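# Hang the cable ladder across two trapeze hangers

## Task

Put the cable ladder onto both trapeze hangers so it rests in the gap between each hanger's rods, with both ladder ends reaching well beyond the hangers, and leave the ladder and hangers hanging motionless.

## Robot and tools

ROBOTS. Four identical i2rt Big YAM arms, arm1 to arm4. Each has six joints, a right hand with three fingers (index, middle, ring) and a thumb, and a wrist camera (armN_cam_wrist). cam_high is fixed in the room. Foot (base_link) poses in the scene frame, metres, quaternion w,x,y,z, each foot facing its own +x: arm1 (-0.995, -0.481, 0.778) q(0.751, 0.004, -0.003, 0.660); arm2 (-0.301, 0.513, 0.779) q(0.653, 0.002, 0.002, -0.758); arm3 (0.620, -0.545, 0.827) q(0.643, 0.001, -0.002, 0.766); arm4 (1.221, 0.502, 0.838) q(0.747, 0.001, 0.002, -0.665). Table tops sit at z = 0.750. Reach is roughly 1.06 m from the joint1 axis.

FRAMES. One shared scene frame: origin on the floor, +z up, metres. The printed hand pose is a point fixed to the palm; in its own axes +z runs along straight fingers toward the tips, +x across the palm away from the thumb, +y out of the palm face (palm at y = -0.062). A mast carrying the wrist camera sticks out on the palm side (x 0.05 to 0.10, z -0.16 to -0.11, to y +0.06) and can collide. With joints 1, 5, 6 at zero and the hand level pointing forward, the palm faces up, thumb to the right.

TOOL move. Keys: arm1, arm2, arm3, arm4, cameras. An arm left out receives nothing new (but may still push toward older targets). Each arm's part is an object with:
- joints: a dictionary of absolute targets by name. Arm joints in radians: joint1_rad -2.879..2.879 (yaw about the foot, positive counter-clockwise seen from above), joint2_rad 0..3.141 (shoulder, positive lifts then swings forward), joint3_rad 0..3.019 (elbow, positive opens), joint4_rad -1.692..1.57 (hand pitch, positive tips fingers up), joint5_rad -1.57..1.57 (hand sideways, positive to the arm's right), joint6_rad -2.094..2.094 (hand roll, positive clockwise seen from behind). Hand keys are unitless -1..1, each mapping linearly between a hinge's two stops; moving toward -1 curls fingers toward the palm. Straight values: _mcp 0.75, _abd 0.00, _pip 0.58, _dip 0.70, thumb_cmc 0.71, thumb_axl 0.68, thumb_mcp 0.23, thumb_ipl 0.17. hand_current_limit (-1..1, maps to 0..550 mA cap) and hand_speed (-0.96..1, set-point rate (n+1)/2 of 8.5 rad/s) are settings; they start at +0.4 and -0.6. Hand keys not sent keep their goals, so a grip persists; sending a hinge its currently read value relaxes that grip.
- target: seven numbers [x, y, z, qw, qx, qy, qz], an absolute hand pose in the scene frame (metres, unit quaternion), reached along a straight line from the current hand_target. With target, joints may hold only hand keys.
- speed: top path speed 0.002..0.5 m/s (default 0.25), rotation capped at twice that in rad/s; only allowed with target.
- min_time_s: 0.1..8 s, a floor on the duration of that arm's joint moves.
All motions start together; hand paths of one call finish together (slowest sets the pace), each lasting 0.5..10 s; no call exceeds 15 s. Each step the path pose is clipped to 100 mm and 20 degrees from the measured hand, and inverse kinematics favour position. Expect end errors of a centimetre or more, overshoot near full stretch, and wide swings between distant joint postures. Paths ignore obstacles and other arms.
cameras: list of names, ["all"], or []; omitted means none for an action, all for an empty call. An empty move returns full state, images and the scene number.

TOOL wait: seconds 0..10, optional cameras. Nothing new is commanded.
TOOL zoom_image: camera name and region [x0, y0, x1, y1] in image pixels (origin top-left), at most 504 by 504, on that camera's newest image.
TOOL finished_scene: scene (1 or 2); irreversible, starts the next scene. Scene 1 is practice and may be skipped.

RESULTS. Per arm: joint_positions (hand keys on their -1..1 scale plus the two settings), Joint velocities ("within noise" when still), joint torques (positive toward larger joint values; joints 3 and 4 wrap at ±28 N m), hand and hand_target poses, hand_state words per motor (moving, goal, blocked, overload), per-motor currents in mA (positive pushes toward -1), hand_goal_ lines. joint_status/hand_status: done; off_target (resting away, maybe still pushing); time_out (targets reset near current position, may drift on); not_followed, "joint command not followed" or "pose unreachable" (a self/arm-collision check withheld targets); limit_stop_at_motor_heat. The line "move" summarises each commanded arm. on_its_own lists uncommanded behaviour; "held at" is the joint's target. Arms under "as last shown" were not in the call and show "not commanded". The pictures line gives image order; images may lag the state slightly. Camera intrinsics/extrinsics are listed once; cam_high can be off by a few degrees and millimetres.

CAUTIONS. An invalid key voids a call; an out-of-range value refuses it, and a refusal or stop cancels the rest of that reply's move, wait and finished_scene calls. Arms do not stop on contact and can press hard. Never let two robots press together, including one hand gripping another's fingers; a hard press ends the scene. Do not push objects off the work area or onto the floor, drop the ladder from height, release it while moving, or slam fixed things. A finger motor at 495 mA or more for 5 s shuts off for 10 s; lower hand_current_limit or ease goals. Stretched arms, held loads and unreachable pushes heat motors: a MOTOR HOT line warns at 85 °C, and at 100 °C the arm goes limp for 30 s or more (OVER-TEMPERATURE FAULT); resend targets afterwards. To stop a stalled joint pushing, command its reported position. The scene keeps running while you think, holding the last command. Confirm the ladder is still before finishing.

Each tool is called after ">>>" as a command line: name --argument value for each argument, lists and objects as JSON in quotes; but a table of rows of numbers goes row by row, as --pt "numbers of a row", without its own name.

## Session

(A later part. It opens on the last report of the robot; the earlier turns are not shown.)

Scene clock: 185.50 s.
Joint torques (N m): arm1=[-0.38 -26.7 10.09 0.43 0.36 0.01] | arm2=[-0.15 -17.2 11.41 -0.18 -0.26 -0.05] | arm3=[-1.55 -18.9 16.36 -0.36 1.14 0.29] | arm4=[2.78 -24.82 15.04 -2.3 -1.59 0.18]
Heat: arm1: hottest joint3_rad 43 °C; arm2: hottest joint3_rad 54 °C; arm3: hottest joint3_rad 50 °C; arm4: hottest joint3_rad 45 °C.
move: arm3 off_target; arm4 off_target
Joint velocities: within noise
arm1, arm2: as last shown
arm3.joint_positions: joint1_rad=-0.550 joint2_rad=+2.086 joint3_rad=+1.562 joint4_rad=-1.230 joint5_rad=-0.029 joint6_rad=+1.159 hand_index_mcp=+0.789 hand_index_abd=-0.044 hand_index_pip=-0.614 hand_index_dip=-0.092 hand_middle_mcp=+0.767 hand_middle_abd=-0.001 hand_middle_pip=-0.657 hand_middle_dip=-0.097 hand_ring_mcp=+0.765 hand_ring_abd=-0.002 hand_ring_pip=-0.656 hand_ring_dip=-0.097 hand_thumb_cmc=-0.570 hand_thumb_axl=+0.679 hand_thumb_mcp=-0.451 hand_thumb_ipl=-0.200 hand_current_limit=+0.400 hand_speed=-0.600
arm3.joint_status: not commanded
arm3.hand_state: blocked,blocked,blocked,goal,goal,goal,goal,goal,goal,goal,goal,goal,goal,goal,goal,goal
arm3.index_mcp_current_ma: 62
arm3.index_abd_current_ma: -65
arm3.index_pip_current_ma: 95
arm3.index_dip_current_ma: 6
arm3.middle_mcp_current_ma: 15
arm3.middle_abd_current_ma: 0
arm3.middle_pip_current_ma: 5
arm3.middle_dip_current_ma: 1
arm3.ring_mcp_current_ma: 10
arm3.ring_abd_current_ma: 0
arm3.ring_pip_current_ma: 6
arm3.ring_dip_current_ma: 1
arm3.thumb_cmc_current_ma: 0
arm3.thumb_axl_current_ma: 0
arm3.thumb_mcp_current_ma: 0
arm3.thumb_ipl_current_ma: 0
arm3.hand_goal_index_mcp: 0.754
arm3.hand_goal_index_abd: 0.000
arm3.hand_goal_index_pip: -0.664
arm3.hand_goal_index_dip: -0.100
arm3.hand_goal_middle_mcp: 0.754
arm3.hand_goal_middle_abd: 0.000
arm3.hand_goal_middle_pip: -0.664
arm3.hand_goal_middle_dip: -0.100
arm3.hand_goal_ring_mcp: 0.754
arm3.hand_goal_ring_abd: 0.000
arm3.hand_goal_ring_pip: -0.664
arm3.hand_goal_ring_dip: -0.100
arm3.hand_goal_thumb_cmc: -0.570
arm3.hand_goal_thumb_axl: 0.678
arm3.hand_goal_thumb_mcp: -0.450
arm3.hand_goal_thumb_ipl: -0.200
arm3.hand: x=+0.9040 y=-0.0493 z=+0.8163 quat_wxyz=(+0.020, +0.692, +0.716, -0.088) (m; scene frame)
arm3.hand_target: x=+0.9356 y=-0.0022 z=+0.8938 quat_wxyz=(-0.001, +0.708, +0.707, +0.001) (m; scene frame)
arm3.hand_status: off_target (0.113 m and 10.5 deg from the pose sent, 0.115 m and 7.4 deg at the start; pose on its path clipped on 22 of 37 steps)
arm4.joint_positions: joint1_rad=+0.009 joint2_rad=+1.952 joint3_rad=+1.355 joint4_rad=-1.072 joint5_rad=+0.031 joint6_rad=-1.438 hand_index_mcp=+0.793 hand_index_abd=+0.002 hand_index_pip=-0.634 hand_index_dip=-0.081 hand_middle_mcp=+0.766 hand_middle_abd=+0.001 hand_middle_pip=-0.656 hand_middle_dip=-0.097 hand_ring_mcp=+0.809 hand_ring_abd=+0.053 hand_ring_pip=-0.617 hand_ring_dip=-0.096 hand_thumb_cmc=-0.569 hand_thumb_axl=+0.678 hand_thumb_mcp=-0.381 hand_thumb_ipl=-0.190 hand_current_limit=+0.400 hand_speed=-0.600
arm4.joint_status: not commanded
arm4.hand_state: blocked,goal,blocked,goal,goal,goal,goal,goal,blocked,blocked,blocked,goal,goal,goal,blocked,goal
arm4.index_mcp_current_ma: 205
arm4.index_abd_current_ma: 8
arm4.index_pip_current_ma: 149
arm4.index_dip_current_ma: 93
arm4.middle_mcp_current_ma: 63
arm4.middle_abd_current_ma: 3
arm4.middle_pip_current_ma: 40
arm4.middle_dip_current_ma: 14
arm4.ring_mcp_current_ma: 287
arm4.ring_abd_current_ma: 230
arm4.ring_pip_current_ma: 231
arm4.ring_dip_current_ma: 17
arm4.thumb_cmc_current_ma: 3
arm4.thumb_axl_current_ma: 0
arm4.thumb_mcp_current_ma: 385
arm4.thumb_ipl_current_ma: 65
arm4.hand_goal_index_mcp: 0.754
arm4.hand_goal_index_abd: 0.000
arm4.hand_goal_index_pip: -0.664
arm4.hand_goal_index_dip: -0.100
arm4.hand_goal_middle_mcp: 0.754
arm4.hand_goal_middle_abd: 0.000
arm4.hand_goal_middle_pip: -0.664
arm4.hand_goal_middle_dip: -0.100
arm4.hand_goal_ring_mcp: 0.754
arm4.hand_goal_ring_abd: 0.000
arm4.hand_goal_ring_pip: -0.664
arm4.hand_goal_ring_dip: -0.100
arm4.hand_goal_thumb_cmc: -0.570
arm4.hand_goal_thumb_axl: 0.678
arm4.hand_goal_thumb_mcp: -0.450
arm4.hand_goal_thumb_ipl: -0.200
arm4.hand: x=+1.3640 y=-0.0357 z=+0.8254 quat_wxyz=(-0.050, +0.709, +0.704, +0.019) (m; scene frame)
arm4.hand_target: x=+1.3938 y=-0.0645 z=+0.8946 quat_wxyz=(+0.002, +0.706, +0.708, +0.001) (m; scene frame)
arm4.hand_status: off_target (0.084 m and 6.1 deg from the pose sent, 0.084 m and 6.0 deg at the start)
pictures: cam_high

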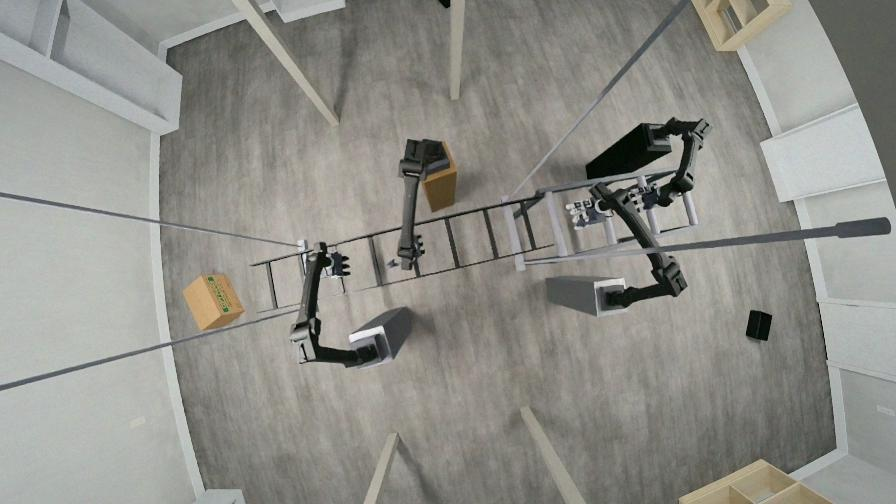

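>>> move --arm3 '{"target": [0.905, -0.04, 0.84, 0, 0.7071, 0.7071, 0], "speed": 0.07}' --arm4 '{"target": [1.367, -0.036, 0.85, 0, 0.7071, 0.7071, 0], "speed": 0.07}'

>>> move --arm3 '{"joints": {"hand_thumb_mcp": 0.226, "hand_thumb_ipl": 0.168, "hand_index_dip": 0.696, "hand_middle_dip": 0.696, "hand_ring_dip": 0.696}}' --arm4 '{"joints": {"hand_thumb_mcp": 0.226, "hand_thumb_ipl": 0.168, "hand_index_dip": 0.696, "hand_middle_dip": 0.696, "hand_ring_dip": 0.696}}' --cameras '["cam_high"]'

>>> zoom_image --camera "cam_high" --region '[460, 170, 620, 300]'

Scene clock: 187.93 s.
Joint torques (N m): arm1=[0.03 -27.46 10.07 0.43 0.36 -0.01] | arm2=[-0.32 -17.14 11.47 -0.16 -0.26 -0.06] | arm3=[-1.73 -16.44 7.45 0.47 0.71 0.19] | arm4=[0.67 -21.83 7.35 -0.08 -1.08 0.02]
Heat: arm1: hottest joint3_rad 43 °C; arm2: hottest joint3_rad 54 °C; arm3: hottest joint3_rad 51 °C; arm4: hottest joint3_rad 45 °C.
move: arm3 off_target; arm4 off_target
Joint velocities: within noise
arm1, arm2: as last shown
arm3.joint_positions: joint1_rad=-0.529 joint2_rad=+2.008 joint3_rad=+1.449 joint4_rad=-1.061 joint5_rad=-0.015 joint6_rad=+1.193 hand_index_mcp=+0.789 hand_index_abd=-0.015 hand_index_pip=-0.614 hand_index_dip=-0.092 hand_middle_mcp=+0.765 hand_middle_abd=-0.001 hand_middle_pip=-0.657 hand_middle_dip=-0.097 hand_ring_mcp=+0.765 hand_ring_abd=-0.002 hand_ring_pip=-0.656 hand_ring_dip=-0.097 hand_thumb_cmc=-0.570 hand_thumb_axl=+0.677 hand_thumb_mcp=-0.451 hand_thumb_ipl=-0.200 hand_current_limit=+0.400 hand_speed=-0.600
arm3.joint_status: not commanded
arm3.hand_state: blocked,goal,blocked,goal,goal,goal,goal,goal,goal,goal,goal,goal,goal,goal,goal,goal
arm3.index_mcp_current_ma: 62
arm3.index_abd_current_ma: -13
arm3.index_pip_current_ma: 95
arm3.index_dip_current_ma: 6
arm3.middle_mcp_current_ma: 10
arm3.middle_abd_current_ma: 0
arm3.middle_pip_current_ma: 5
arm3.middle_dip_current_ma: 1
arm3.ring_mcp_current_ma: 10
arm3.ring_abd_current_ma: 0
arm3.ring_pip_current_ma: 6
arm3.ring_dip_current_ma: 1
arm3.thumb_cmc_current_ma: 0
arm3.thumb_axl_current_ma: -1
arm3.thumb_mcp_current_ma: 0
arm3.thumb_ipl_current_ma: 0
arm3.hand_goal_index_mcp: 0.754
arm3.hand_goal_index_abd: 0.000
arm3.hand_goal_index_pip: -0.664
arm3.hand_goal_index_dip: -0.100
arm3.hand_goal_middle_mcp: 0.754
arm3.hand_goal_middle_abd: 0.000
arm3.hand_goal_middle_pip: -0.664
arm3.hand_goal_middle_dip: -0.100
arm3.hand_goal_ring_mcp: 0.754
arm3.hand_goal_ring_abd: 0.000
arm3.hand_goal_ring_pip: -0.664
arm3.hand_goal_ring_dip: -0.100
arm3.hand_goal_thumb_cmc: -0.570
arm3.hand_goal_thumb_axl: 0.678
arm3.hand_goal_thumb_mcp: -0.450
arm3.hand_goal_thumb_ipl: -0.200
arm3.hand: x=+0.8963 y=-0.0448 z=+0.8222 quat_wxyz=(+0.002, +0.699, +0.715, -0.024) (m; scene frame)
arm3.hand_target: x=+0.9049 y=-0.0403 z=+0.8399 quat_wxyz=(+0.000, +0.707, +0.707, +0.000) (m; scene frame)
arm3.hand_status: off_target (0.020 m and 3.0 deg from the pose sent, 0.026 m and 10.6 deg at the start)
arm4.joint_positions: joint1_rad=-0.009 joint2_rad=+1.912 joint3_rad=+1.288 joint4_rad=-0.980 joint5_rad=+0.022 joint6_rad=-1.460 hand_index_mcp=+0.793 hand_index_abd=+0.002 hand_index_pip=-0.634 hand_index_dip=-0.081 hand_middle_mcp=+0.764 hand_middle_abd=+0.001 hand_middle_pip=-0.651 hand_middle_dip=-0.097 hand_ring_mcp=+0.808 hand_ring_abd=+0.014 hand_ring_pip=-0.636 hand_ring_dip=-0.096 hand_thumb_cmc=-0.569 hand_thumb_axl=+0.678 hand_thumb_mcp=-0.381 hand_thumb_ipl=-0.190 hand_current_limit=+0.400 hand_speed=-0.600
arm4.joint_status: not commanded
arm4.hand_state: blocked,goal,blocked,goal,goal,goal,goal,goal,blocked,goal,blocked,goal,goal,goal,blocked,goal
arm4.index_mcp_current_ma: 205
arm4.index_abd_current_ma: 8
arm4.index_pip_current_ma: 149
arm4.index_dip_current_ma: 93
arm4.middle_mcp_current_ma: 50
arm4.middle_abd_current_ma: 3
arm4.middle_pip_current_ma: 65
arm4.middle_dip_current_ma: 14
arm4.ring_mcp_current_ma: 282
arm4.ring_abd_current_ma: 59
arm4.ring_pip_current_ma: 137
arm4.ring_dip_current_ma: 17
arm4.thumb_cmc_current_ma: 3
arm4.thumb_axl_current_ma: 0
arm4.thumb_mcp_current_ma: 385
arm4.thumb_ipl_current_ma: 65
arm4.hand_goal_index_mcp: 0.754
arm4.hand_goal_index_abd: 0.000
arm4.hand_goal_index_pip: -0.664
arm4.hand_goal_index_dip: -0.100
arm4.hand_goal_middle_mcp: 0.754
arm4.hand_goal_middle_abd: 0.000
arm4.hand_goal_middle_pip: -0.664
arm4.hand_goal_middle_dip: -0.100
arm4.hand_goal_ring_mcp: 0.754
arm4.hand_goal_ring_abd: 0.000
arm4.hand_goal_ring_pip: -0.664
arm4.hand_goal_ring_dip: -0.100
arm4.hand_goal_thumb_cmc: -0.570
arm4.hand_goal_thumb_axl: 0.678
arm4.hand_goal_thumb_mcp: -0.450
arm4.hand_goal_thumb_ipl: -0.200
arm4.hand: x=+1.3566 y=-0.0332 z=+0.8267 quat_wxyz=(-0.021, +0.708, +0.706, +0.003) (m; scene frame)
arm4.hand_target: x=+1.3669 y=-0.0359 z=+0.8495 quat_wxyz=(+0.000, +0.707, +0.707, +0.000) (m; scene frame)
arm4.hand_status: off_target (0.026 m and 2.5 deg from the pose sent, 0.025 m and 6.1 deg at the start)
pictures: none

Scene clock: 189.03 s.
Joint torques (N m): arm1=[0.21 -27.34 10.21 0.42 0.35 0] | arm2=[-0.09 -17.32 11.49 -0.18 -0.27 -0.06] | arm3=[-1.44 -15.97 7.47 0.51 0.73 0.17] | arm4=[0.73 -21.77 7.34 -0.06 -1.11 0.01]
Heat: arm1: hottest joint3_rad 43 °C; arm2: hottest joint3_rad 54 °C; arm3: hottest joint3_rad 51 °C; arm4: hottest joint3_rad 45 °C.
move: arm3 done; arm4 done
Joint velocities: within noise
arm1, arm2: as last shown
arm3.joint_positions: joint1_rad=-0.529 joint2_rad=+2.008 joint3_rad=+1.448 joint4_rad=-1.060 joint5_rad=-0.015 joint6_rad=+1.196 hand_index_mcp=+0.779 hand_index_abd=-0.015 hand_index_pip=-0.640 hand_index_dip=+0.694 hand_middle_mcp=+0.763 hand_middle_abd=-0.001 hand_middle_pip=-0.657 hand_middle_dip=+0.694 hand_ring_mcp=+0.765 hand_ring_abd=-0.002 hand_ring_pip=-0.656 hand_ring_dip=+0.694 hand_thumb_cmc=-0.570 hand_thumb_axl=+0.676 hand_thumb_mcp=+0.215 hand_thumb_ipl=+0.164 hand_current_limit=+0.400 hand_speed=-0.600
arm3.joint_status: all done
arm3.hand_state: blocked,goal,blocked,goal,goal,goal,goal,goal,goal,goal,goal,goal,goal,goal,goal,goal
arm3.index_mcp_current_ma: 37
arm3.index_abd_current_ma: -13
arm3.index_pip_current_ma: 31
arm3.index_dip_current_ma: -1
arm3.middle_mcp_current_ma: 8
arm3.middle_abd_current_ma: 0
arm3.middle_pip_current_ma: 5
arm3.middle_dip_current_ma: -1
arm3.ring_mcp_current_ma: 10
arm3.ring_abd_current_ma: 0
arm3.ring_pip_current_ma: 6
arm3.ring_dip_current_ma: -1
arm3.thumb_cmc_current_ma: 0
arm3.thumb_axl_current_ma: -1
arm3.thumb_mcp_current_ma: -14
arm3.thumb_ipl_current_ma: -4
arm3.hand_goal_index_mcp: 0.754
arm3.hand_goal_index_abd: 0.000
arm3.hand_goal_index_pip: -0.664
arm3.hand_goal_index_dip: 0.696
arm3.hand_goal_middle_mcp: 0.754
arm3.hand_goal_middle_abd: 0.000
arm3.hand_goal_middle_pip: -0.664
arm3.hand_goal_middle_dip: 0.696
arm3.hand_goal_ring_mcp: 0.754
arm3.hand_goal_ring_abd: 0.000
arm3.hand_goal_ring_pip: -0.664
arm3.hand_goal_ring_dip: 0.696
arm3.hand_goal_thumb_cmc: -0.570
arm3.hand_goal_thumb_axl: 0.678
arm3.hand_goal_thumb_mcp: 0.226
arm3.hand_goal_thumb_ipl: 0.168
arm3.on_its_own: hand_index_pip moved -0.026 toward your old target -0.664
arm3.hand: x=+0.8963 y=-0.0450 z=+0.8220 quat_wxyz=(+0.002, +0.700, +0.714, -0.023) (m; scene frame)
arm3.hand_target: x=+0.9049 y=-0.0403 z=+0.8400 quat_wxyz=(+0.000, +0.707, +0.707, +0.000) (m; scene frame)
arm3.hand_status: not commanded
arm4.joint_positions: joint1_rad=-0.009 joint2_rad=+1.912 joint3_rad=+1.288 joint4_rad=-0.979 joint5_rad=+0.021 joint6_rad=-1.460 hand_index_mcp=+0.759 hand_index_abd=+0.002 hand_index_pip=-0.656 hand_index_dip=+0.693 hand_middle_mcp=+0.761 hand_middle_abd=+0.001 hand_middle_pip=-0.655 hand_middle_dip=+0.694 hand_ring_mcp=+0.805 hand_ring_abd=+0.014 hand_ring_pip=-0.638 hand_ring_dip=+0.693 hand_thumb_cmc=-0.569 hand_thumb_axl=+0.678 hand_thumb_mcp=+0.217 hand_thumb_ipl=+0.165 hand_current_limit=+0.400 hand_speed=-0.600
arm4.joint_status: all done
arm4.hand_state: goal,goal,goal,goal,goal,goal,goal,goal,blocked,goal,blocked,goal,goal,goal,goal,goal
arm4.index_mcp_current_ma: 25
arm4.index_abd_current_ma: 8
arm4.index_pip_current_ma: 38
arm4.index_dip_current_ma: -13
arm4.middle_mcp_current_ma: 38
arm4.middle_abd_current_ma: 3
arm4.middle_pip_current_ma: 42
arm4.middle_dip_current_ma: -10
arm4.ring_mcp_current_ma: 268
arm4.ring_abd_current_ma: 59
arm4.ring_pip_current_ma: 129
arm4.ring_dip_current_ma: -12
arm4.thumb_cmc_current_ma: 3
arm4.thumb_axl_current_ma: 0
arm4.thumb_mcp_current_ma: -60
arm4.thumb_ipl_current_ma: -22
arm4.hand_goal_index_mcp: 0.754
arm4.hand_goal_index_abd: 0.000
arm4.hand_goal_index_pip: -0.664
arm4.hand_goal_index_dip: 0.696
arm4.hand_goal_middle_mcp: 0.754
arm4.hand_goal_middle_abd: 0.000
arm4.hand_goal_middle_pip: -0.664
arm4.hand_goal_middle_dip: 0.696
arm4.hand_goal_ring_mcp: 0.754
arm4.hand_goal_ring_abd: 0.000
arm4.hand_goal_ring_pip: -0.664
arm4.hand_goal_ring_dip: 0.696
arm4.hand_goal_thumb_cmc: -0.570
arm4.hand_goal_thumb_axl: 0.678
arm4.hand_goal_thumb_mcp: 0.226
arm4.hand_goal_thumb_ipl: 0.168
arm4.on_its_own: hand_index_pip moved -0.022 to your old target -0.664
arm4.hand: x=+1.3567 y=-0.0334 z=+0.8270 quat_wxyz=(-0.021, +0.708, +0.706, +0.003) (m; scene frame)
arm4.hand_target: x=+1.3670 y=-0.0359 z=+0.8496 quat_wxyz=(+0.000, +0.707, +0.707, +0.000) (m; scene frame)
arm4.hand_status: not commanded
pictures: cam_high

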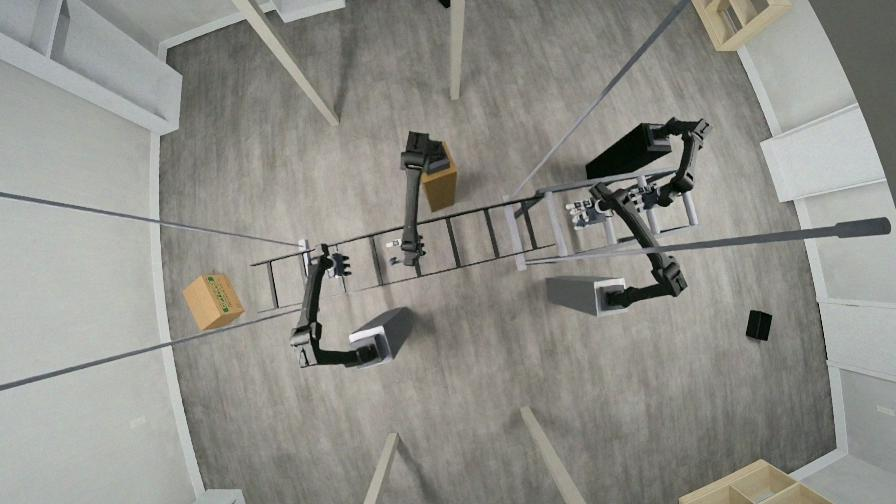

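Scaled by 3.150 from the camera's 896x504 image, which has a finer 1280x720 frame.

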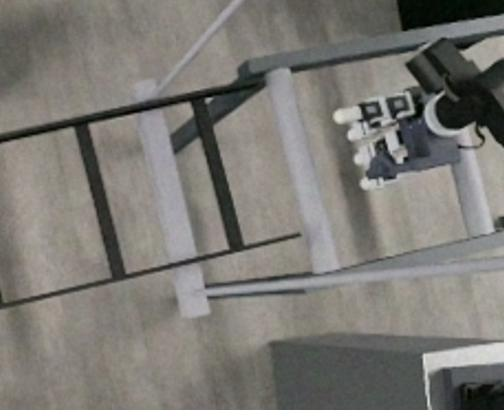

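>>> move --arm3 '{"target":[0.885,-0.04,0.84,0,0.7071,0.7071,0],"speed":0.05,"joints":{"hand_index_pip":0.576,"hand_middle_pip":0.576,"hand_ring_pip":0.576}}' --arm4 '{"target":[1.345,-0.034,0.845,0,0.7071,0.7071,0],"speed":0.05,"joints":{"hand_index_pip":0.576,"hand_middle_pip":0.576,"hand_ring_pip":0.576}}' --cameras '["cam_high","arm3_cam_wrist","arm4_cam_wrist"]'

Scene clock: 191.27 s.
Joint torques (N m): arm1=[-0.09 -27.16 10.35 0.35 0.34 -0.03] | arm2=[-0.44 -17.2 11.43 -0.14 -0.26 -0.07] | arm3=[-0.44 -14.56 6.99 0.4 0.31 0.09] | arm4=[-0.67 -19.49 7.15 0.39 -0.3 -0.14]
Heat: arm1: hottest joint3_rad 43 °C; arm2: hottest joint3_rad 54 °C; arm3: hottest joint3_rad 51 °C; arm4: hottest joint3_rad 45 °C.
move: arm3 done; arm4 done
Joint velocities: within noise
arm1, arm2: as last shown
arm3.joint_positions: joint1_rad=-0.508 joint2_rad=+1.972 joint3_rad=+1.435 joint4_rad=-1.048 joint5_rad=-0.003 joint6_rad=+1.232 hand_index_mcp=+0.755 hand_index_abd=-0.004 hand_index_pip=+0.572 hand_index_dip=+0.694 hand_middle_mcp=+0.755 hand_middle_abd=-0.001 hand_middle_pip=+0.573 hand_middle_dip=+0.694 hand_ring_mcp=+0.755 hand_ring_abd=-0.002 hand_ring_pip=+0.572 hand_ring_dip=+0.694 hand_thumb_cmc=-0.570 hand_thumb_axl=+0.676 hand_thumb_mcp=+0.215 hand_thumb_ipl=+0.164 hand_current_limit=+0.400 hand_speed=-0.600
arm3.joint_status: all done
arm3.hand_state: goal,goal,goal,goal,goal,goal,goal,goal,goal,goal,goal,goal,goal,goal,goal,goal
arm3.index_mcp_current_ma: 0
arm3.index_abd_current_ma: -2
arm3.index_pip_current_ma: -2
arm3.index_dip_current_ma: -1
arm3.middle_mcp_current_ma: 0
arm3.middle_abd_current_ma: 0
arm3.middle_pip_current_ma: -2
arm3.middle_dip_current_ma: -1
arm3.ring_mcp_current_ma: 0
arm3.ring_abd_current_ma: 0
arm3.ring_pip_current_ma: -2
arm3.ring_dip_current_ma: -1
arm3.thumb_cmc_current_ma: 0
arm3.thumb_axl_current_ma: -1
arm3.thumb_mcp_current_ma: -14
arm3.thumb_ipl_current_ma: -4
arm3.hand_goal_index_mcp: 0.754
arm3.hand_goal_index_abd: 0.000
arm3.hand_goal_index_pip: 0.576
arm3.hand_goal_index_dip: 0.696
arm3.hand_goal_middle_mcp: 0.754
arm3.hand_goal_middle_abd: 0.000
arm3.hand_goal_middle_pip: 0.576
arm3.hand_goal_middle_dip: 0.696
arm3.hand_goal_ring_mcp: 0.754
arm3.hand_goal_ring_abd: 0.000
arm3.hand_goal_ring_pip: 0.576
arm3.hand_goal_ring_dip: 0.696
arm3.hand_goal_thumb_cmc: -0.570
arm3.hand_goal_thumb_axl: 0.678
arm3.hand_goal_thumb_mcp: 0.226
arm3.hand_goal_thumb_ipl: 0.168
arm3.hand: x=+0.8872 y=-0.0416 z=+0.8381 quat_wxyz=(+0.001, +0.705, +0.709, -0.005) (m; scene frame)
arm3.hand_target: x=+0.8850 y=-0.0401 z=+0.8400 quat_wxyz=(+0.000, +0.707, +0.707, +0.000) (m; scene frame)
arm3.hand_status: done (0.003 m and 0.7 deg from the pose sent, 0.022 m and 2.9 deg at the start)
arm4.joint_positions: joint1_rad=-0.035 joint2_rad=+1.888 joint3_rad=+1.273 joint4_rad=-0.974 joint5_rad=+0.003 joint6_rad=-1.484 hand_index_mcp=+0.755 hand_index_abd=+0.002 hand_index_pip=+0.573 hand_index_dip=+0.693 hand_middle_mcp=+0.755 hand_middle_abd=+0.001 hand_middle_pip=+0.572 hand_middle_dip=+0.694 hand_ring_mcp=+0.755 hand_ring_abd=+0.003 hand_ring_pip=+0.573 hand_ring_dip=+0.693 hand_thumb_cmc=-0.569 hand_thumb_axl=+0.678 hand_thumb_mcp=+0.217 hand_thumb_ipl=+0.165 hand_current_limit=+0.400 hand_speed=-0.600
arm4.joint_status: all done
arm4.hand_state: goal,goal,goal,goal,goal,goal,goal,goal,goal,goal,goal,goal,goal,goal,goal,goal
arm4.index_mcp_current_ma: 7
arm4.index_abd_current_ma: 8
arm4.index_pip_current_ma: -16
arm4.index_dip_current_ma: -13
arm4.middle_mcp_current_ma: 7
arm4.middle_abd_current_ma: 3
arm4.middle_pip_current_ma: -17
arm4.middle_dip_current_ma: -10
arm4.ring_mcp_current_ma: 7
arm4.ring_abd_current_ma: 14
arm4.ring_pip_current_ma: -15
arm4.ring_dip_current_ma: -12
arm4.thumb_cmc_current_ma: 3
arm4.thumb_axl_current_ma: 0
arm4.thumb_mcp_current_ma: -60
arm4.thumb_ipl_current_ma: -22
arm4.hand_goal_index_mcp: 0.754
arm4.hand_goal_index_abd: 0.000
arm4.hand_goal_index_pip: 0.576
arm4.hand_goal_index_dip: 0.696
arm4.hand_goal_middle_mcp: 0.754
arm4.hand_goal_middle_abd: 0.000
arm4.hand_goal_middle_pip: 0.576
arm4.hand_goal_middle_dip: 0.696
arm4.hand_goal_ring_mcp: 0.754
arm4.hand_goal_ring_abd: 0.000
arm4.hand_goal_ring_pip: 0.576
arm4.hand_goal_ring_dip: 0.696
arm4.hand_goal_thumb_cmc: -0.570
arm4.hand_goal_thumb_axl: 0.678
arm4.hand_goal_thumb_mcp: 0.226
arm4.hand_goal_thumb_ipl: 0.168
arm4.hand: x=+1.3460 y=-0.0320 z=+0.8362 quat_wxyz=(-0.009, +0.709, +0.705, +0.006) (m; scene frame)
arm4.hand_target: x=+1.3451 y=-0.0338 z=+0.8449 quat_wxyz=(+0.000, +0.707, +0.707, +0.000) (m; scene frame)
arm4.hand_status: done (0.009 m and 1.3 deg from the pose sent, 0.022 m and 2.4 deg at the start)
pictures: arm3_cam_wrist, arm4_cam_wrist, cam_high
camera_calibration:
arm3_cam_wrist: T_world_to_cam=[[0.651804, -0.757864, 0.0281704, -0.604708], [-0.490715, -0.393138, 0.777587, -0.289561], [-0.57823, -0.520658, -0.628144, 1.1431], [0, 0, 0, 1]] pos_world=[0.913034, 0.02304, 0.960225]
arm4_cam_wrist: T_world_to_cam=[[0.5989, -0.798425, -0.0619451, -0.740268], [-0.445309, -0.396318, 0.80289, -0.15131], [-0.665597, -0.453266, -0.5929, 1.49246], [0, 0, 0, 1]] pos_world=[1.36934, 0.0254649, 0.960508]

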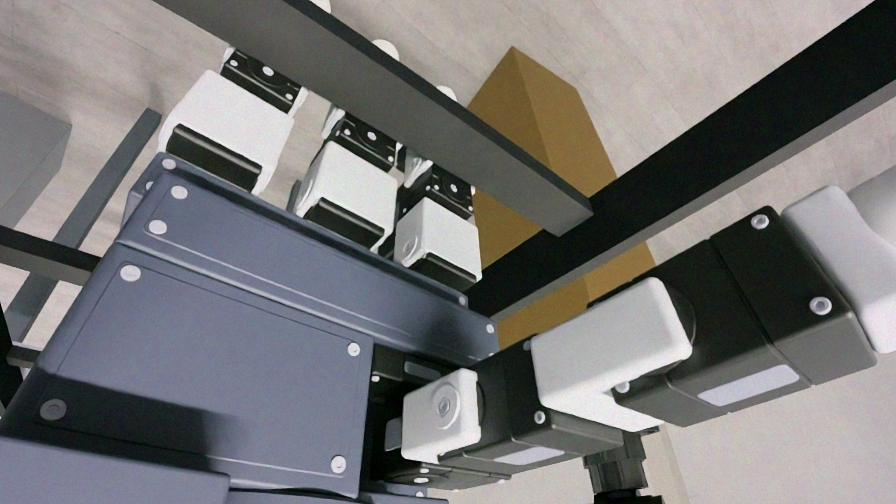

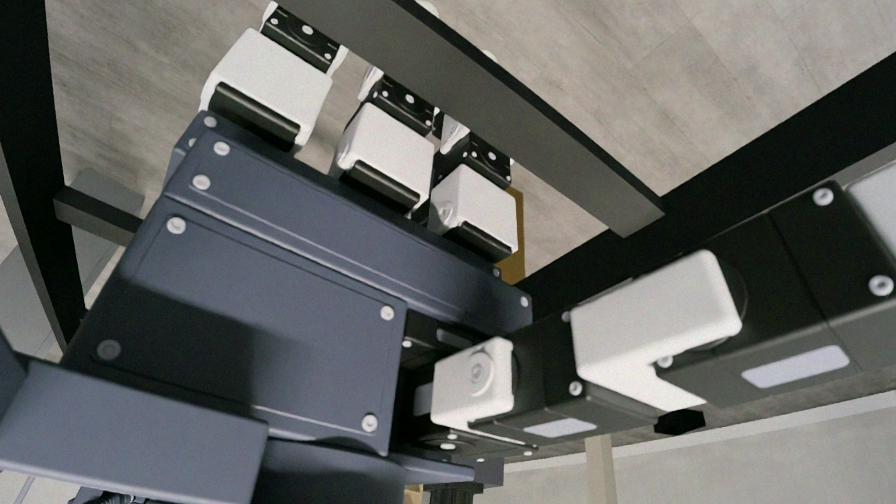

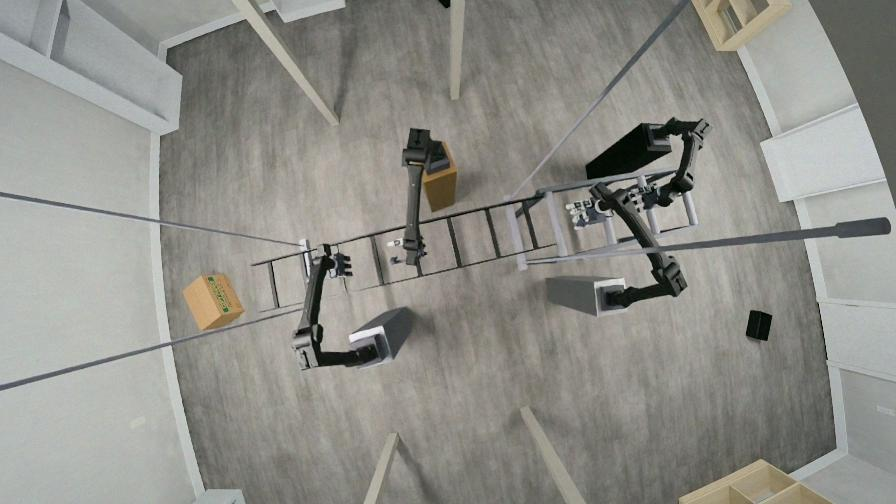

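>>> move --arm3 '{"target":[0.885,-0.04,1.04,0,0.7071,0.7071,0],"speed":0.1}' --arm4 '{"target":[1.345,-0.034,1.04,0,0.7071,0.7071,0],"speed":0.1}' --cameras '["cam_high"]'

>>> zoom_image --camera "cam_high" --region '[460, 170, 620, 300]'

>>> zoom_image --camera "cam_high" --region '[240, 210, 380, 340]'

Scene clock: 194.07 s.
Joint torques (N m): arm1=[-0.03 -27.22 10.24 0.38 0.35 -0.01] | arm2=[-0.15 -17.14 11.47 -0.27 -0.25 -0.05] | arm3=[-0.85 -13.74 11.36 -0.2 0.3 0.13] | arm4=[-0.67 -17.55 12.29 -0.31 -0.28 -0.14]
Heat: arm1: hottest joint3_rad 43 °C; arm2: hottest joint3_rad 54 °C; arm3: hottest joint3_rad 51 °C; arm4: hottest joint3_rad 45 °C.
move: arm3 off_target; arm4 off_target
Joint velocities: within noise
arm1, arm2: as last shown
arm3.joint_positions: joint1_rad=-0.508 joint2_rad=+1.811 joint3_rad=+1.704 joint4_rad=-1.505 joint5_rad=-0.003 joint6_rad=+1.232 hand_index_mcp=+0.755 hand_index_abd=-0.004 hand_index_pip=+0.572 hand_index_dip=+0.694 hand_middle_mcp=+0.755 hand_middle_abd=-0.001 hand_middle_pip=+0.573 hand_middle_dip=+0.694 hand_ring_mcp=+0.755 hand_ring_abd=-0.002 hand_ring_pip=+0.572 hand_ring_dip=+0.694 hand_thumb_cmc=-0.570 hand_thumb_axl=+0.676 hand_thumb_mcp=+0.216 hand_thumb_ipl=+0.164 hand_current_limit=+0.400 hand_speed=-0.600
arm3.joint_status: not commanded
arm3.hand_state: goal,goal,goal,goal,goal,goal,goal,goal,goal,goal,goal,goal,goal,goal,goal,goal
arm3.index_mcp_current_ma: 0
arm3.index_abd_current_ma: -2
arm3.index_pip_current_ma: -2
arm3.index_dip_current_ma: -1
arm3.middle_mcp_current_ma: 0
arm3.middle_abd_current_ma: 0
arm3.middle_pip_current_ma: -2
arm3.middle_dip_current_ma: -1
arm3.ring_mcp_current_ma: 0
arm3.ring_abd_current_ma: 0
arm3.ring_pip_current_ma: -2
arm3.ring_dip_current_ma: -1
arm3.thumb_cmc_current_ma: 0
arm3.thumb_axl_current_ma: -1
arm3.thumb_mcp_current_ma: -13
arm3.thumb_ipl_current_ma: -4
arm3.hand_goal_index_mcp: 0.754
arm3.hand_goal_index_abd: 0.000
arm3.hand_goal_index_pip: 0.576
arm3.hand_goal_index_dip: 0.696
arm3.hand_goal_middle_mcp: 0.754
arm3.hand_goal_middle_abd: 0.000
arm3.hand_goal_middle_pip: 0.576
arm3.hand_goal_middle_dip: 0.696
arm3.hand_goal_ring_mcp: 0.754
arm3.hand_goal_ring_abd: 0.000
arm3.hand_goal_ring_pip: 0.576
arm3.hand_goal_ring_dip: 0.696
arm3.hand_goal_thumb_cmc: -0.570
arm3.hand_goal_thumb_axl: 0.678
arm3.hand_goal_thumb_mcp: 0.226
arm3.hand_goal_thumb_ipl: 0.168
arm3.hand: x=+0.8840 y=-0.0513 z=+1.0224 quat_wxyz=(+0.006, +0.705, +0.709, -0.017) (m; scene frame)
arm3.hand_target: x=+0.8847 y=-0.0407 z=+1.0399 quat_wxyz=(+0.000, +0.707, +0.707, +0.000) (m; scene frame)
arm3.hand_status: off_target (0.021 m and 2.1 deg from the pose sent, 0.202 m and 0.7 deg at the start)
arm4.joint_positions: joint1_rad=-0.035 joint2_rad=+1.697 joint3_rad=+1.526 joint4_rad=-1.435 joint5_rad=+0.003 joint6_rad=-1.484 hand_index_mcp=+0.755 hand_index_abd=+0.002 hand_index_pip=+0.573 hand_index_dip=+0.693 hand_middle_mcp=+0.755 hand_middle_abd=+0.001 hand_middle_pip=+0.572 hand_middle_dip=+0.694 hand_ring_mcp=+0.755 hand_ring_abd=+0.003 hand_ring_pip=+0.574 hand_ring_dip=+0.694 hand_thumb_cmc=-0.569 hand_thumb_axl=+0.678 hand_thumb_mcp=+0.217 hand_thumb_ipl=+0.165 hand_current_limit=+0.400 hand_speed=-0.600
arm4.joint_status: not commanded
arm4.hand_state: goal,goal,goal,goal,goal,goal,goal,goal,goal,goal,goal,goal,goal,goal,goal,goal
arm4.index_mcp_current_ma: 7
arm4.index_abd_current_ma: 8
arm4.index_pip_current_ma: -16
arm4.index_dip_current_ma: -13
arm4.middle_mcp_current_ma: 6
arm4.middle_abd_current_ma: 3
arm4.middle_pip_current_ma: -17
arm4.middle_dip_current_ma: -10
arm4.ring_mcp_current_ma: 6
arm4.ring_abd_current_ma: 12
arm4.ring_pip_current_ma: -7
arm4.ring_dip_current_ma: -10
arm4.thumb_cmc_current_ma: 3
arm4.thumb_axl_current_ma: 0
arm4.thumb_mcp_current_ma: -58
arm4.thumb_ipl_current_ma: -22
arm4.hand_goal_index_mcp: 0.754
arm4.hand_goal_index_abd: 0.000
arm4.hand_goal_index_pip: 0.576
arm4.hand_goal_index_dip: 0.696
arm4.hand_goal_middle_mcp: 0.754
arm4.hand_goal_middle_abd: 0.000
arm4.hand_goal_middle_pip: 0.576
arm4.hand_goal_middle_dip: 0.696
arm4.hand_goal_ring_mcp: 0.754
arm4.hand_goal_ring_abd: 0.000
arm4.hand_goal_ring_pip: 0.576
arm4.hand_goal_ring_dip: 0.696
arm4.hand_goal_thumb_cmc: -0.570
arm4.hand_goal_thumb_axl: 0.678
arm4.hand_goal_thumb_mcp: 0.226
arm4.hand_goal_thumb_ipl: 0.168
arm4.hand: x=+1.3455 y=-0.0252 z=+1.0194 quat_wxyz=(-0.016, +0.709, +0.705, +0.012) (m; scene frame)
arm4.hand_target: x=+1.3450 y=-0.0334 z=+1.0400 quat_wxyz=(+0.000, +0.707, +0.707, +0.000) (m; scene frame)
arm4.hand_status: off_target (0.022 m and 2.3 deg from the pose sent, 0.204 m and 1.3 deg at the start)
pictures: cam_high

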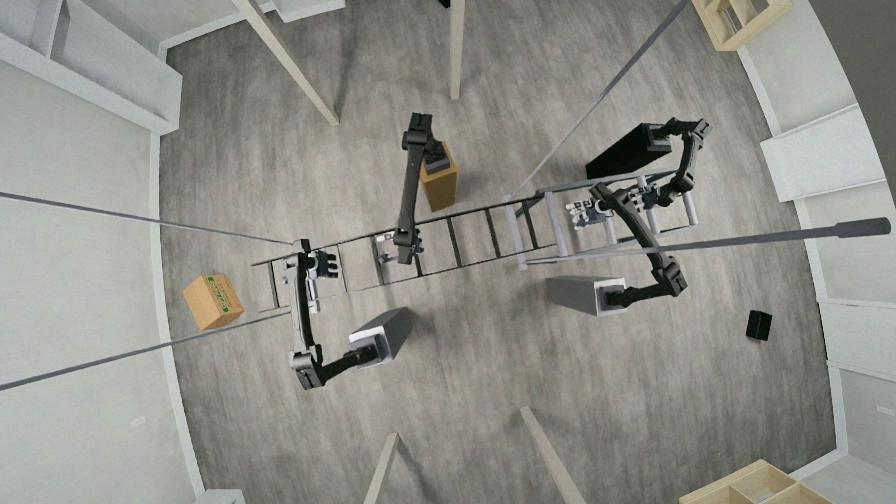

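Scaled by 3.150 from the camera's 896x504 image, which has a finer 1280x720 frame.

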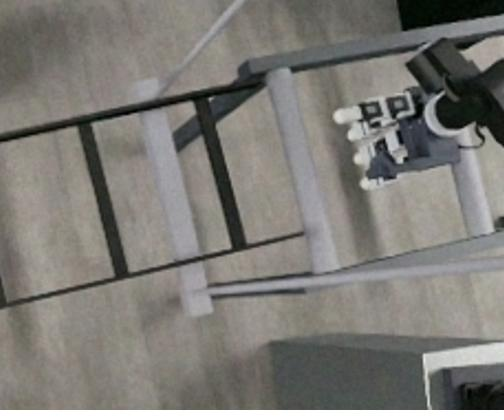

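Scaled by 3.600 from the camera's 896x504 image, which has a finer 1280x720 frame.

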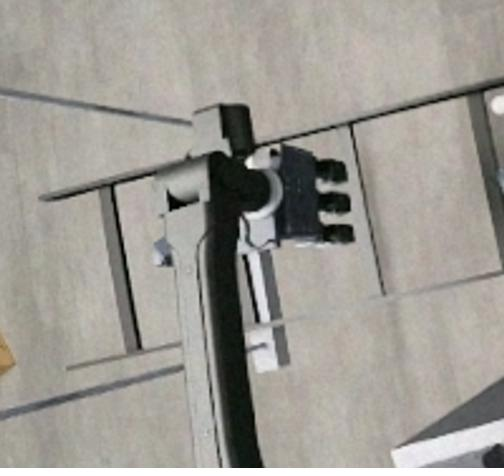

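>>> move --arm3 '{"target":[0.885,-0.2,1.06,0,0.7071,0.7071,0],"speed":0.2}' --arm4 '{"target":[1.335,0.15,1.06,0,0.7071,0.7071,0],"speed":0.2}' --cameras '["cam_high"]'

>>> zoom_image --camera "cam_high" --region '[500, 180, 580, 260]'

>>> zoom_image --camera "cam_high" --region '[240, 210, 380, 340]'

Scene clock: 196.00 s.
Joint torques (N m): arm1=[0.03 -27.11 10.26 0.27 0.37 0] | arm2=[-0.5 -17.32 11.38 -0.23 -0.27 -0.05] | arm3=[-1.38 -7.24 8.18 0.12 0.28 -0.1] | arm4=[0.38 -6.83 9.32 0.03 -0.28 -0.03]
Heat: arm1: hottest joint3_rad 43 °C; arm2: hottest joint3_rad 54 °C; arm3: hottest joint3_rad 51 °C; arm4: hottest joint3_rad 45 °C.
move: arm3 done; arm4 done
Joint velocities: within noise
arm1: as last shown
arm2.joint_positions: joint1_rad=+0.552 joint2_rad=+1.832 joint3_rad=+1.832 joint4_rad=-1.612 joint5_rad=+0.005 joint6_rad=-1.166 hand_index_mcp=+0.755 hand_index_abd=+0.003 hand_index_pip=+0.578 hand_index_dip=+0.694 hand_middle_mcp=+0.755 hand_middle_abd=+0.003 hand_middle_pip=+0.578 hand_middle_dip=+0.696 hand_ring_mcp=+0.755 hand_ring_abd=+0.003 hand_ring_pip=+0.579 hand_ring_dip=+0.697 hand_thumb_cmc=-0.570 hand_thumb_axl=+0.677 hand_thumb_mcp=+0.222 hand_thumb_ipl=+0.168 hand_current_limit=+0.400 hand_speed=-0.600
arm2.joint_status: not commanded
arm2.hand_state: goal,goal,goal,goal,goal,goal,goal,goal,goal,goal,goal,goal,goal,goal,goal,goal
arm2.index_mcp_current_ma: 2
arm2.index_abd_current_ma: 7
arm2.index_pip_current_ma: 6
arm2.index_dip_current_ma: -5
arm2.middle_mcp_current_ma: 2
arm2.middle_abd_current_ma: 7
arm2.middle_pip_current_ma: 5
arm2.middle_dip_current_ma: 1
arm2.ring_mcp_current_ma: 2
arm2.ring_abd_current_ma: 7
arm2.ring_pip_current_ma: 7
arm2.ring_dip_current_ma: 3
arm2.thumb_cmc_current_ma: 1
arm2.thumb_axl_current_ma: -2
arm2.thumb_mcp_current_ma: -16
arm2.thumb_ipl_current_ma: -1
arm2.hand_goal_index_mcp: 0.754
arm2.hand_goal_index_abd: 0.000
arm2.hand_goal_index_pip: 0.576
arm2.hand_goal_index_dip: 0.696
arm2.hand_goal_middle_mcp: 0.754
arm2.hand_goal_middle_abd: 0.000
arm2.hand_goal_middle_pip: 0.576
arm2.hand_goal_middle_dip: 0.696
arm2.hand_goal_ring_mcp: 0.754
arm2.hand_goal_ring_abd: 0.000
arm2.hand_goal_ring_pip: 0.576
arm2.hand_goal_ring_dip: 0.696
arm2.hand_goal_thumb_cmc: -0.570
arm2.hand_goal_thumb_axl: 0.678
arm2.hand_goal_thumb_mcp: 0.226
arm2.hand_goal_thumb_ipl: 0.168
arm2.hand: x=+0.0005 y=-0.0244 z=+1.0053 quat_wxyz=(-0.022, +0.707, +0.706, +0.008) (m; scene frame)
arm2.hand_target: x=-0.0005 y=-0.0340 z=+1.0299 quat_wxyz=(+0.000, +0.707, +0.707, +0.000) (m; scene frame)
arm2.hand_status: not commanded
arm3.joint_positions: joint1_rad=-0.623 joint2_rad=+1.413 joint3_rad=+1.329 joint4_rad=-1.482 joint5_rad=-0.002 joint6_rad=+1.129 hand_index_mcp=+0.754 hand_index_abd=-0.003 hand_index_pip=+0.573 hand_index_dip=+0.694 hand_middle_mcp=+0.754 hand_middle_abd=-0.001 hand_middle_pip=+0.573 hand_middle_dip=+0.694 hand_ring_mcp=+0.755 hand_ring_abd=-0.002 hand_ring_pip=+0.573 hand_ring_dip=+0.694 hand_thumb_cmc=-0.570 hand_thumb_axl=+0.676 hand_thumb_mcp=+0.216 hand_thumb_ipl=+0.164 hand_current_limit=+0.400 hand_speed=-0.600
arm3.joint_status: not commanded
arm3.hand_state: goal,goal,goal,goal,goal,goal,goal,goal,goal,goal,goal,goal,goal,goal,goal,goal
arm3.index_mcp_current_ma: 0
arm3.index_abd_current_ma: -1
arm3.index_pip_current_ma: -2
arm3.index_dip_current_ma: -1
arm3.middle_mcp_current_ma: 0
arm3.middle_abd_current_ma: 0
arm3.middle_pip_current_ma: -1
arm3.middle_dip_current_ma: -1
arm3.ring_mcp_current_ma: 0
arm3.ring_abd_current_ma: 0
arm3.ring_pip_current_ma: -2
arm3.ring_dip_current_ma: -1
arm3.thumb_cmc_current_ma: 0
arm3.thumb_axl_current_ma: -1
arm3.thumb_mcp_current_ma: -13
arm3.thumb_ipl_current_ma: -4
arm3.hand_goal_index_mcp: 0.754
arm3.hand_goal_index_abd: 0.000
arm3.hand_goal_index_pip: 0.576
arm3.hand_goal_index_dip: 0.696
arm3.hand_goal_middle_mcp: 0.754
arm3.hand_goal_middle_abd: 0.000
arm3.hand_goal_middle_pip: 0.576
arm3.hand_goal_middle_dip: 0.696
arm3.hand_goal_ring_mcp: 0.754
arm3.hand_goal_ring_abd: 0.000
arm3.hand_goal_ring_pip: 0.576
arm3.hand_goal_ring_dip: 0.696
arm3.hand_goal_thumb_cmc: -0.570
arm3.hand_goal_thumb_axl: 0.678
arm3.hand_goal_thumb_mcp: 0.226
arm3.hand_goal_thumb_ipl: 0.168
arm3.hand: x=+0.8830 y=-0.1994 z=+1.0642 quat_wxyz=(-0.003, +0.710, +0.704, +0.004) (m; scene frame)
arm3.hand_target: x=+0.8850 y=-0.2001 z=+1.0600 quat_wxyz=(+0.000, +0.707, +0.707, +0.000) (m; scene frame)
arm3.hand_status: done (0.005 m and 0.7 deg from the pose sent, 0.153 m and 2.1 deg at the start)
arm4.joint_positions: joint1_rad=-0.035 joint2_rad=+1.198 joint3_rad=+1.104 joint4_rad=-1.466 joint5_rad=+0.002 joint6_rad=-1.484 hand_index_mcp=+0.755 hand_index_abd=+0.002 hand_index_pip=+0.573 hand_index_dip=+0.693 hand_middle_mcp=+0.755 hand_middle_abd=+0.001 hand_middle_pip=+0.572 hand_middle_dip=+0.694 hand_ring_mcp=+0.755 hand_ring_abd=+0.002 hand_ring_pip=+0.574 hand_ring_dip=+0.694 hand_thumb_cmc=-0.569 hand_thumb_axl=+0.678 hand_thumb_mcp=+0.217 hand_thumb_ipl=+0.165 hand_current_limit=+0.400 hand_speed=-0.600
arm4.joint_status: not commanded
arm4.hand_state: goal,goal,goal,goal,goal,goal,goal,goal,goal,goal,goal,goal,goal,goal,goal,goal
arm4.index_mcp_current_ma: 6
arm4.index_abd_current_ma: 7
arm4.index_pip_current_ma: -15
arm4.index_dip_current_ma: -13
arm4.middle_mcp_current_ma: 6
arm4.middle_abd_current_ma: 3
arm4.middle_pip_current_ma: -17
arm4.middle_dip_current_ma: -10
arm4.ring_mcp_current_ma: 5
arm4.ring_abd_current_ma: 9
arm4.ring_pip_current_ma: -7
arm4.ring_dip_current_ma: -10
arm4.thumb_cmc_current_ma: 3
arm4.thumb_axl_current_ma: 0
arm4.thumb_mcp_current_ma: -56
arm4.thumb_ipl_current_ma: -22
arm4.hand_goal_index_mcp: 0.754
arm4.hand_goal_index_abd: 0.000
arm4.hand_goal_index_pip: 0.576
arm4.hand_goal_index_dip: 0.696
arm4.hand_goal_middle_mcp: 0.754
arm4.hand_goal_middle_abd: 0.000
arm4.hand_goal_middle_pip: 0.576
arm4.hand_goal_middle_dip: 0.696
arm4.hand_goal_ring_mcp: 0.754
arm4.hand_goal_ring_abd: 0.000
arm4.hand_goal_ring_pip: 0.576
arm4.hand_goal_ring_dip: 0.696
arm4.hand_goal_thumb_cmc: -0.570
arm4.hand_goal_thumb_axl: 0.678
arm4.hand_goal_thumb_mcp: 0.226
arm4.hand_goal_thumb_ipl: 0.168
arm4.hand: x=+1.3316 y=+0.1484 z=+1.0611 quat_wxyz=(+0.002, +0.709, +0.705, -0.003) (m; scene frame)
arm4.hand_target: x=+1.3349 y=+0.1501 z=+1.0600 quat_wxyz=(+0.000, +0.707, +0.707, +0.000) (m; scene frame)
arm4.hand_status: done (0.004 m and 0.6 deg from the pose sent, 0.180 m and 2.3 deg at the start)
pictures: cam_high

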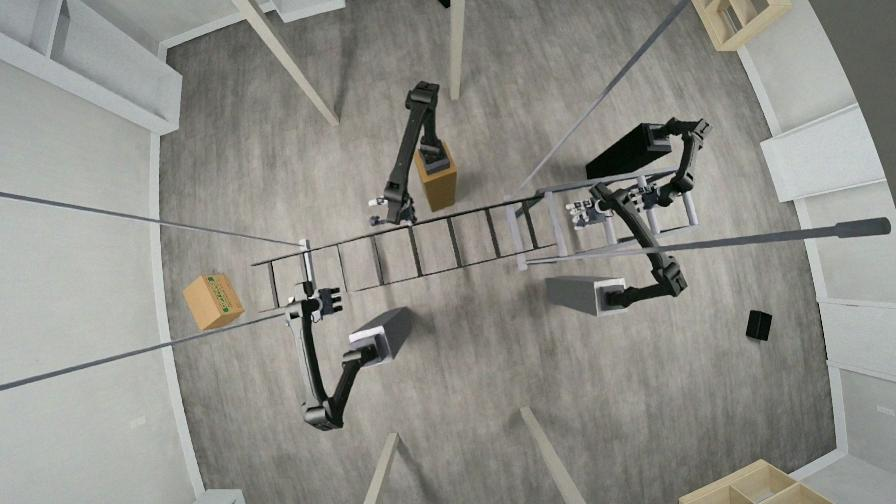

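Scaled by 6.300 from the camera's 896x504 image, which has a finer 1280x720 frame.

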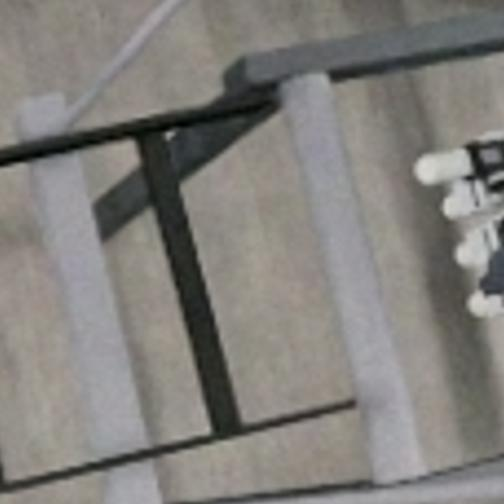

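Scaled by 3.600 from the camera's 896x504 image, which has a finer 1280x720 frame.

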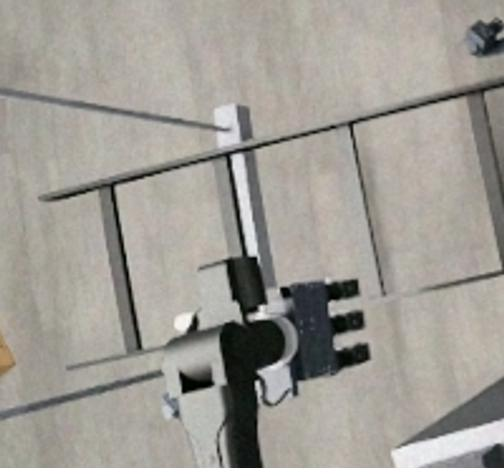

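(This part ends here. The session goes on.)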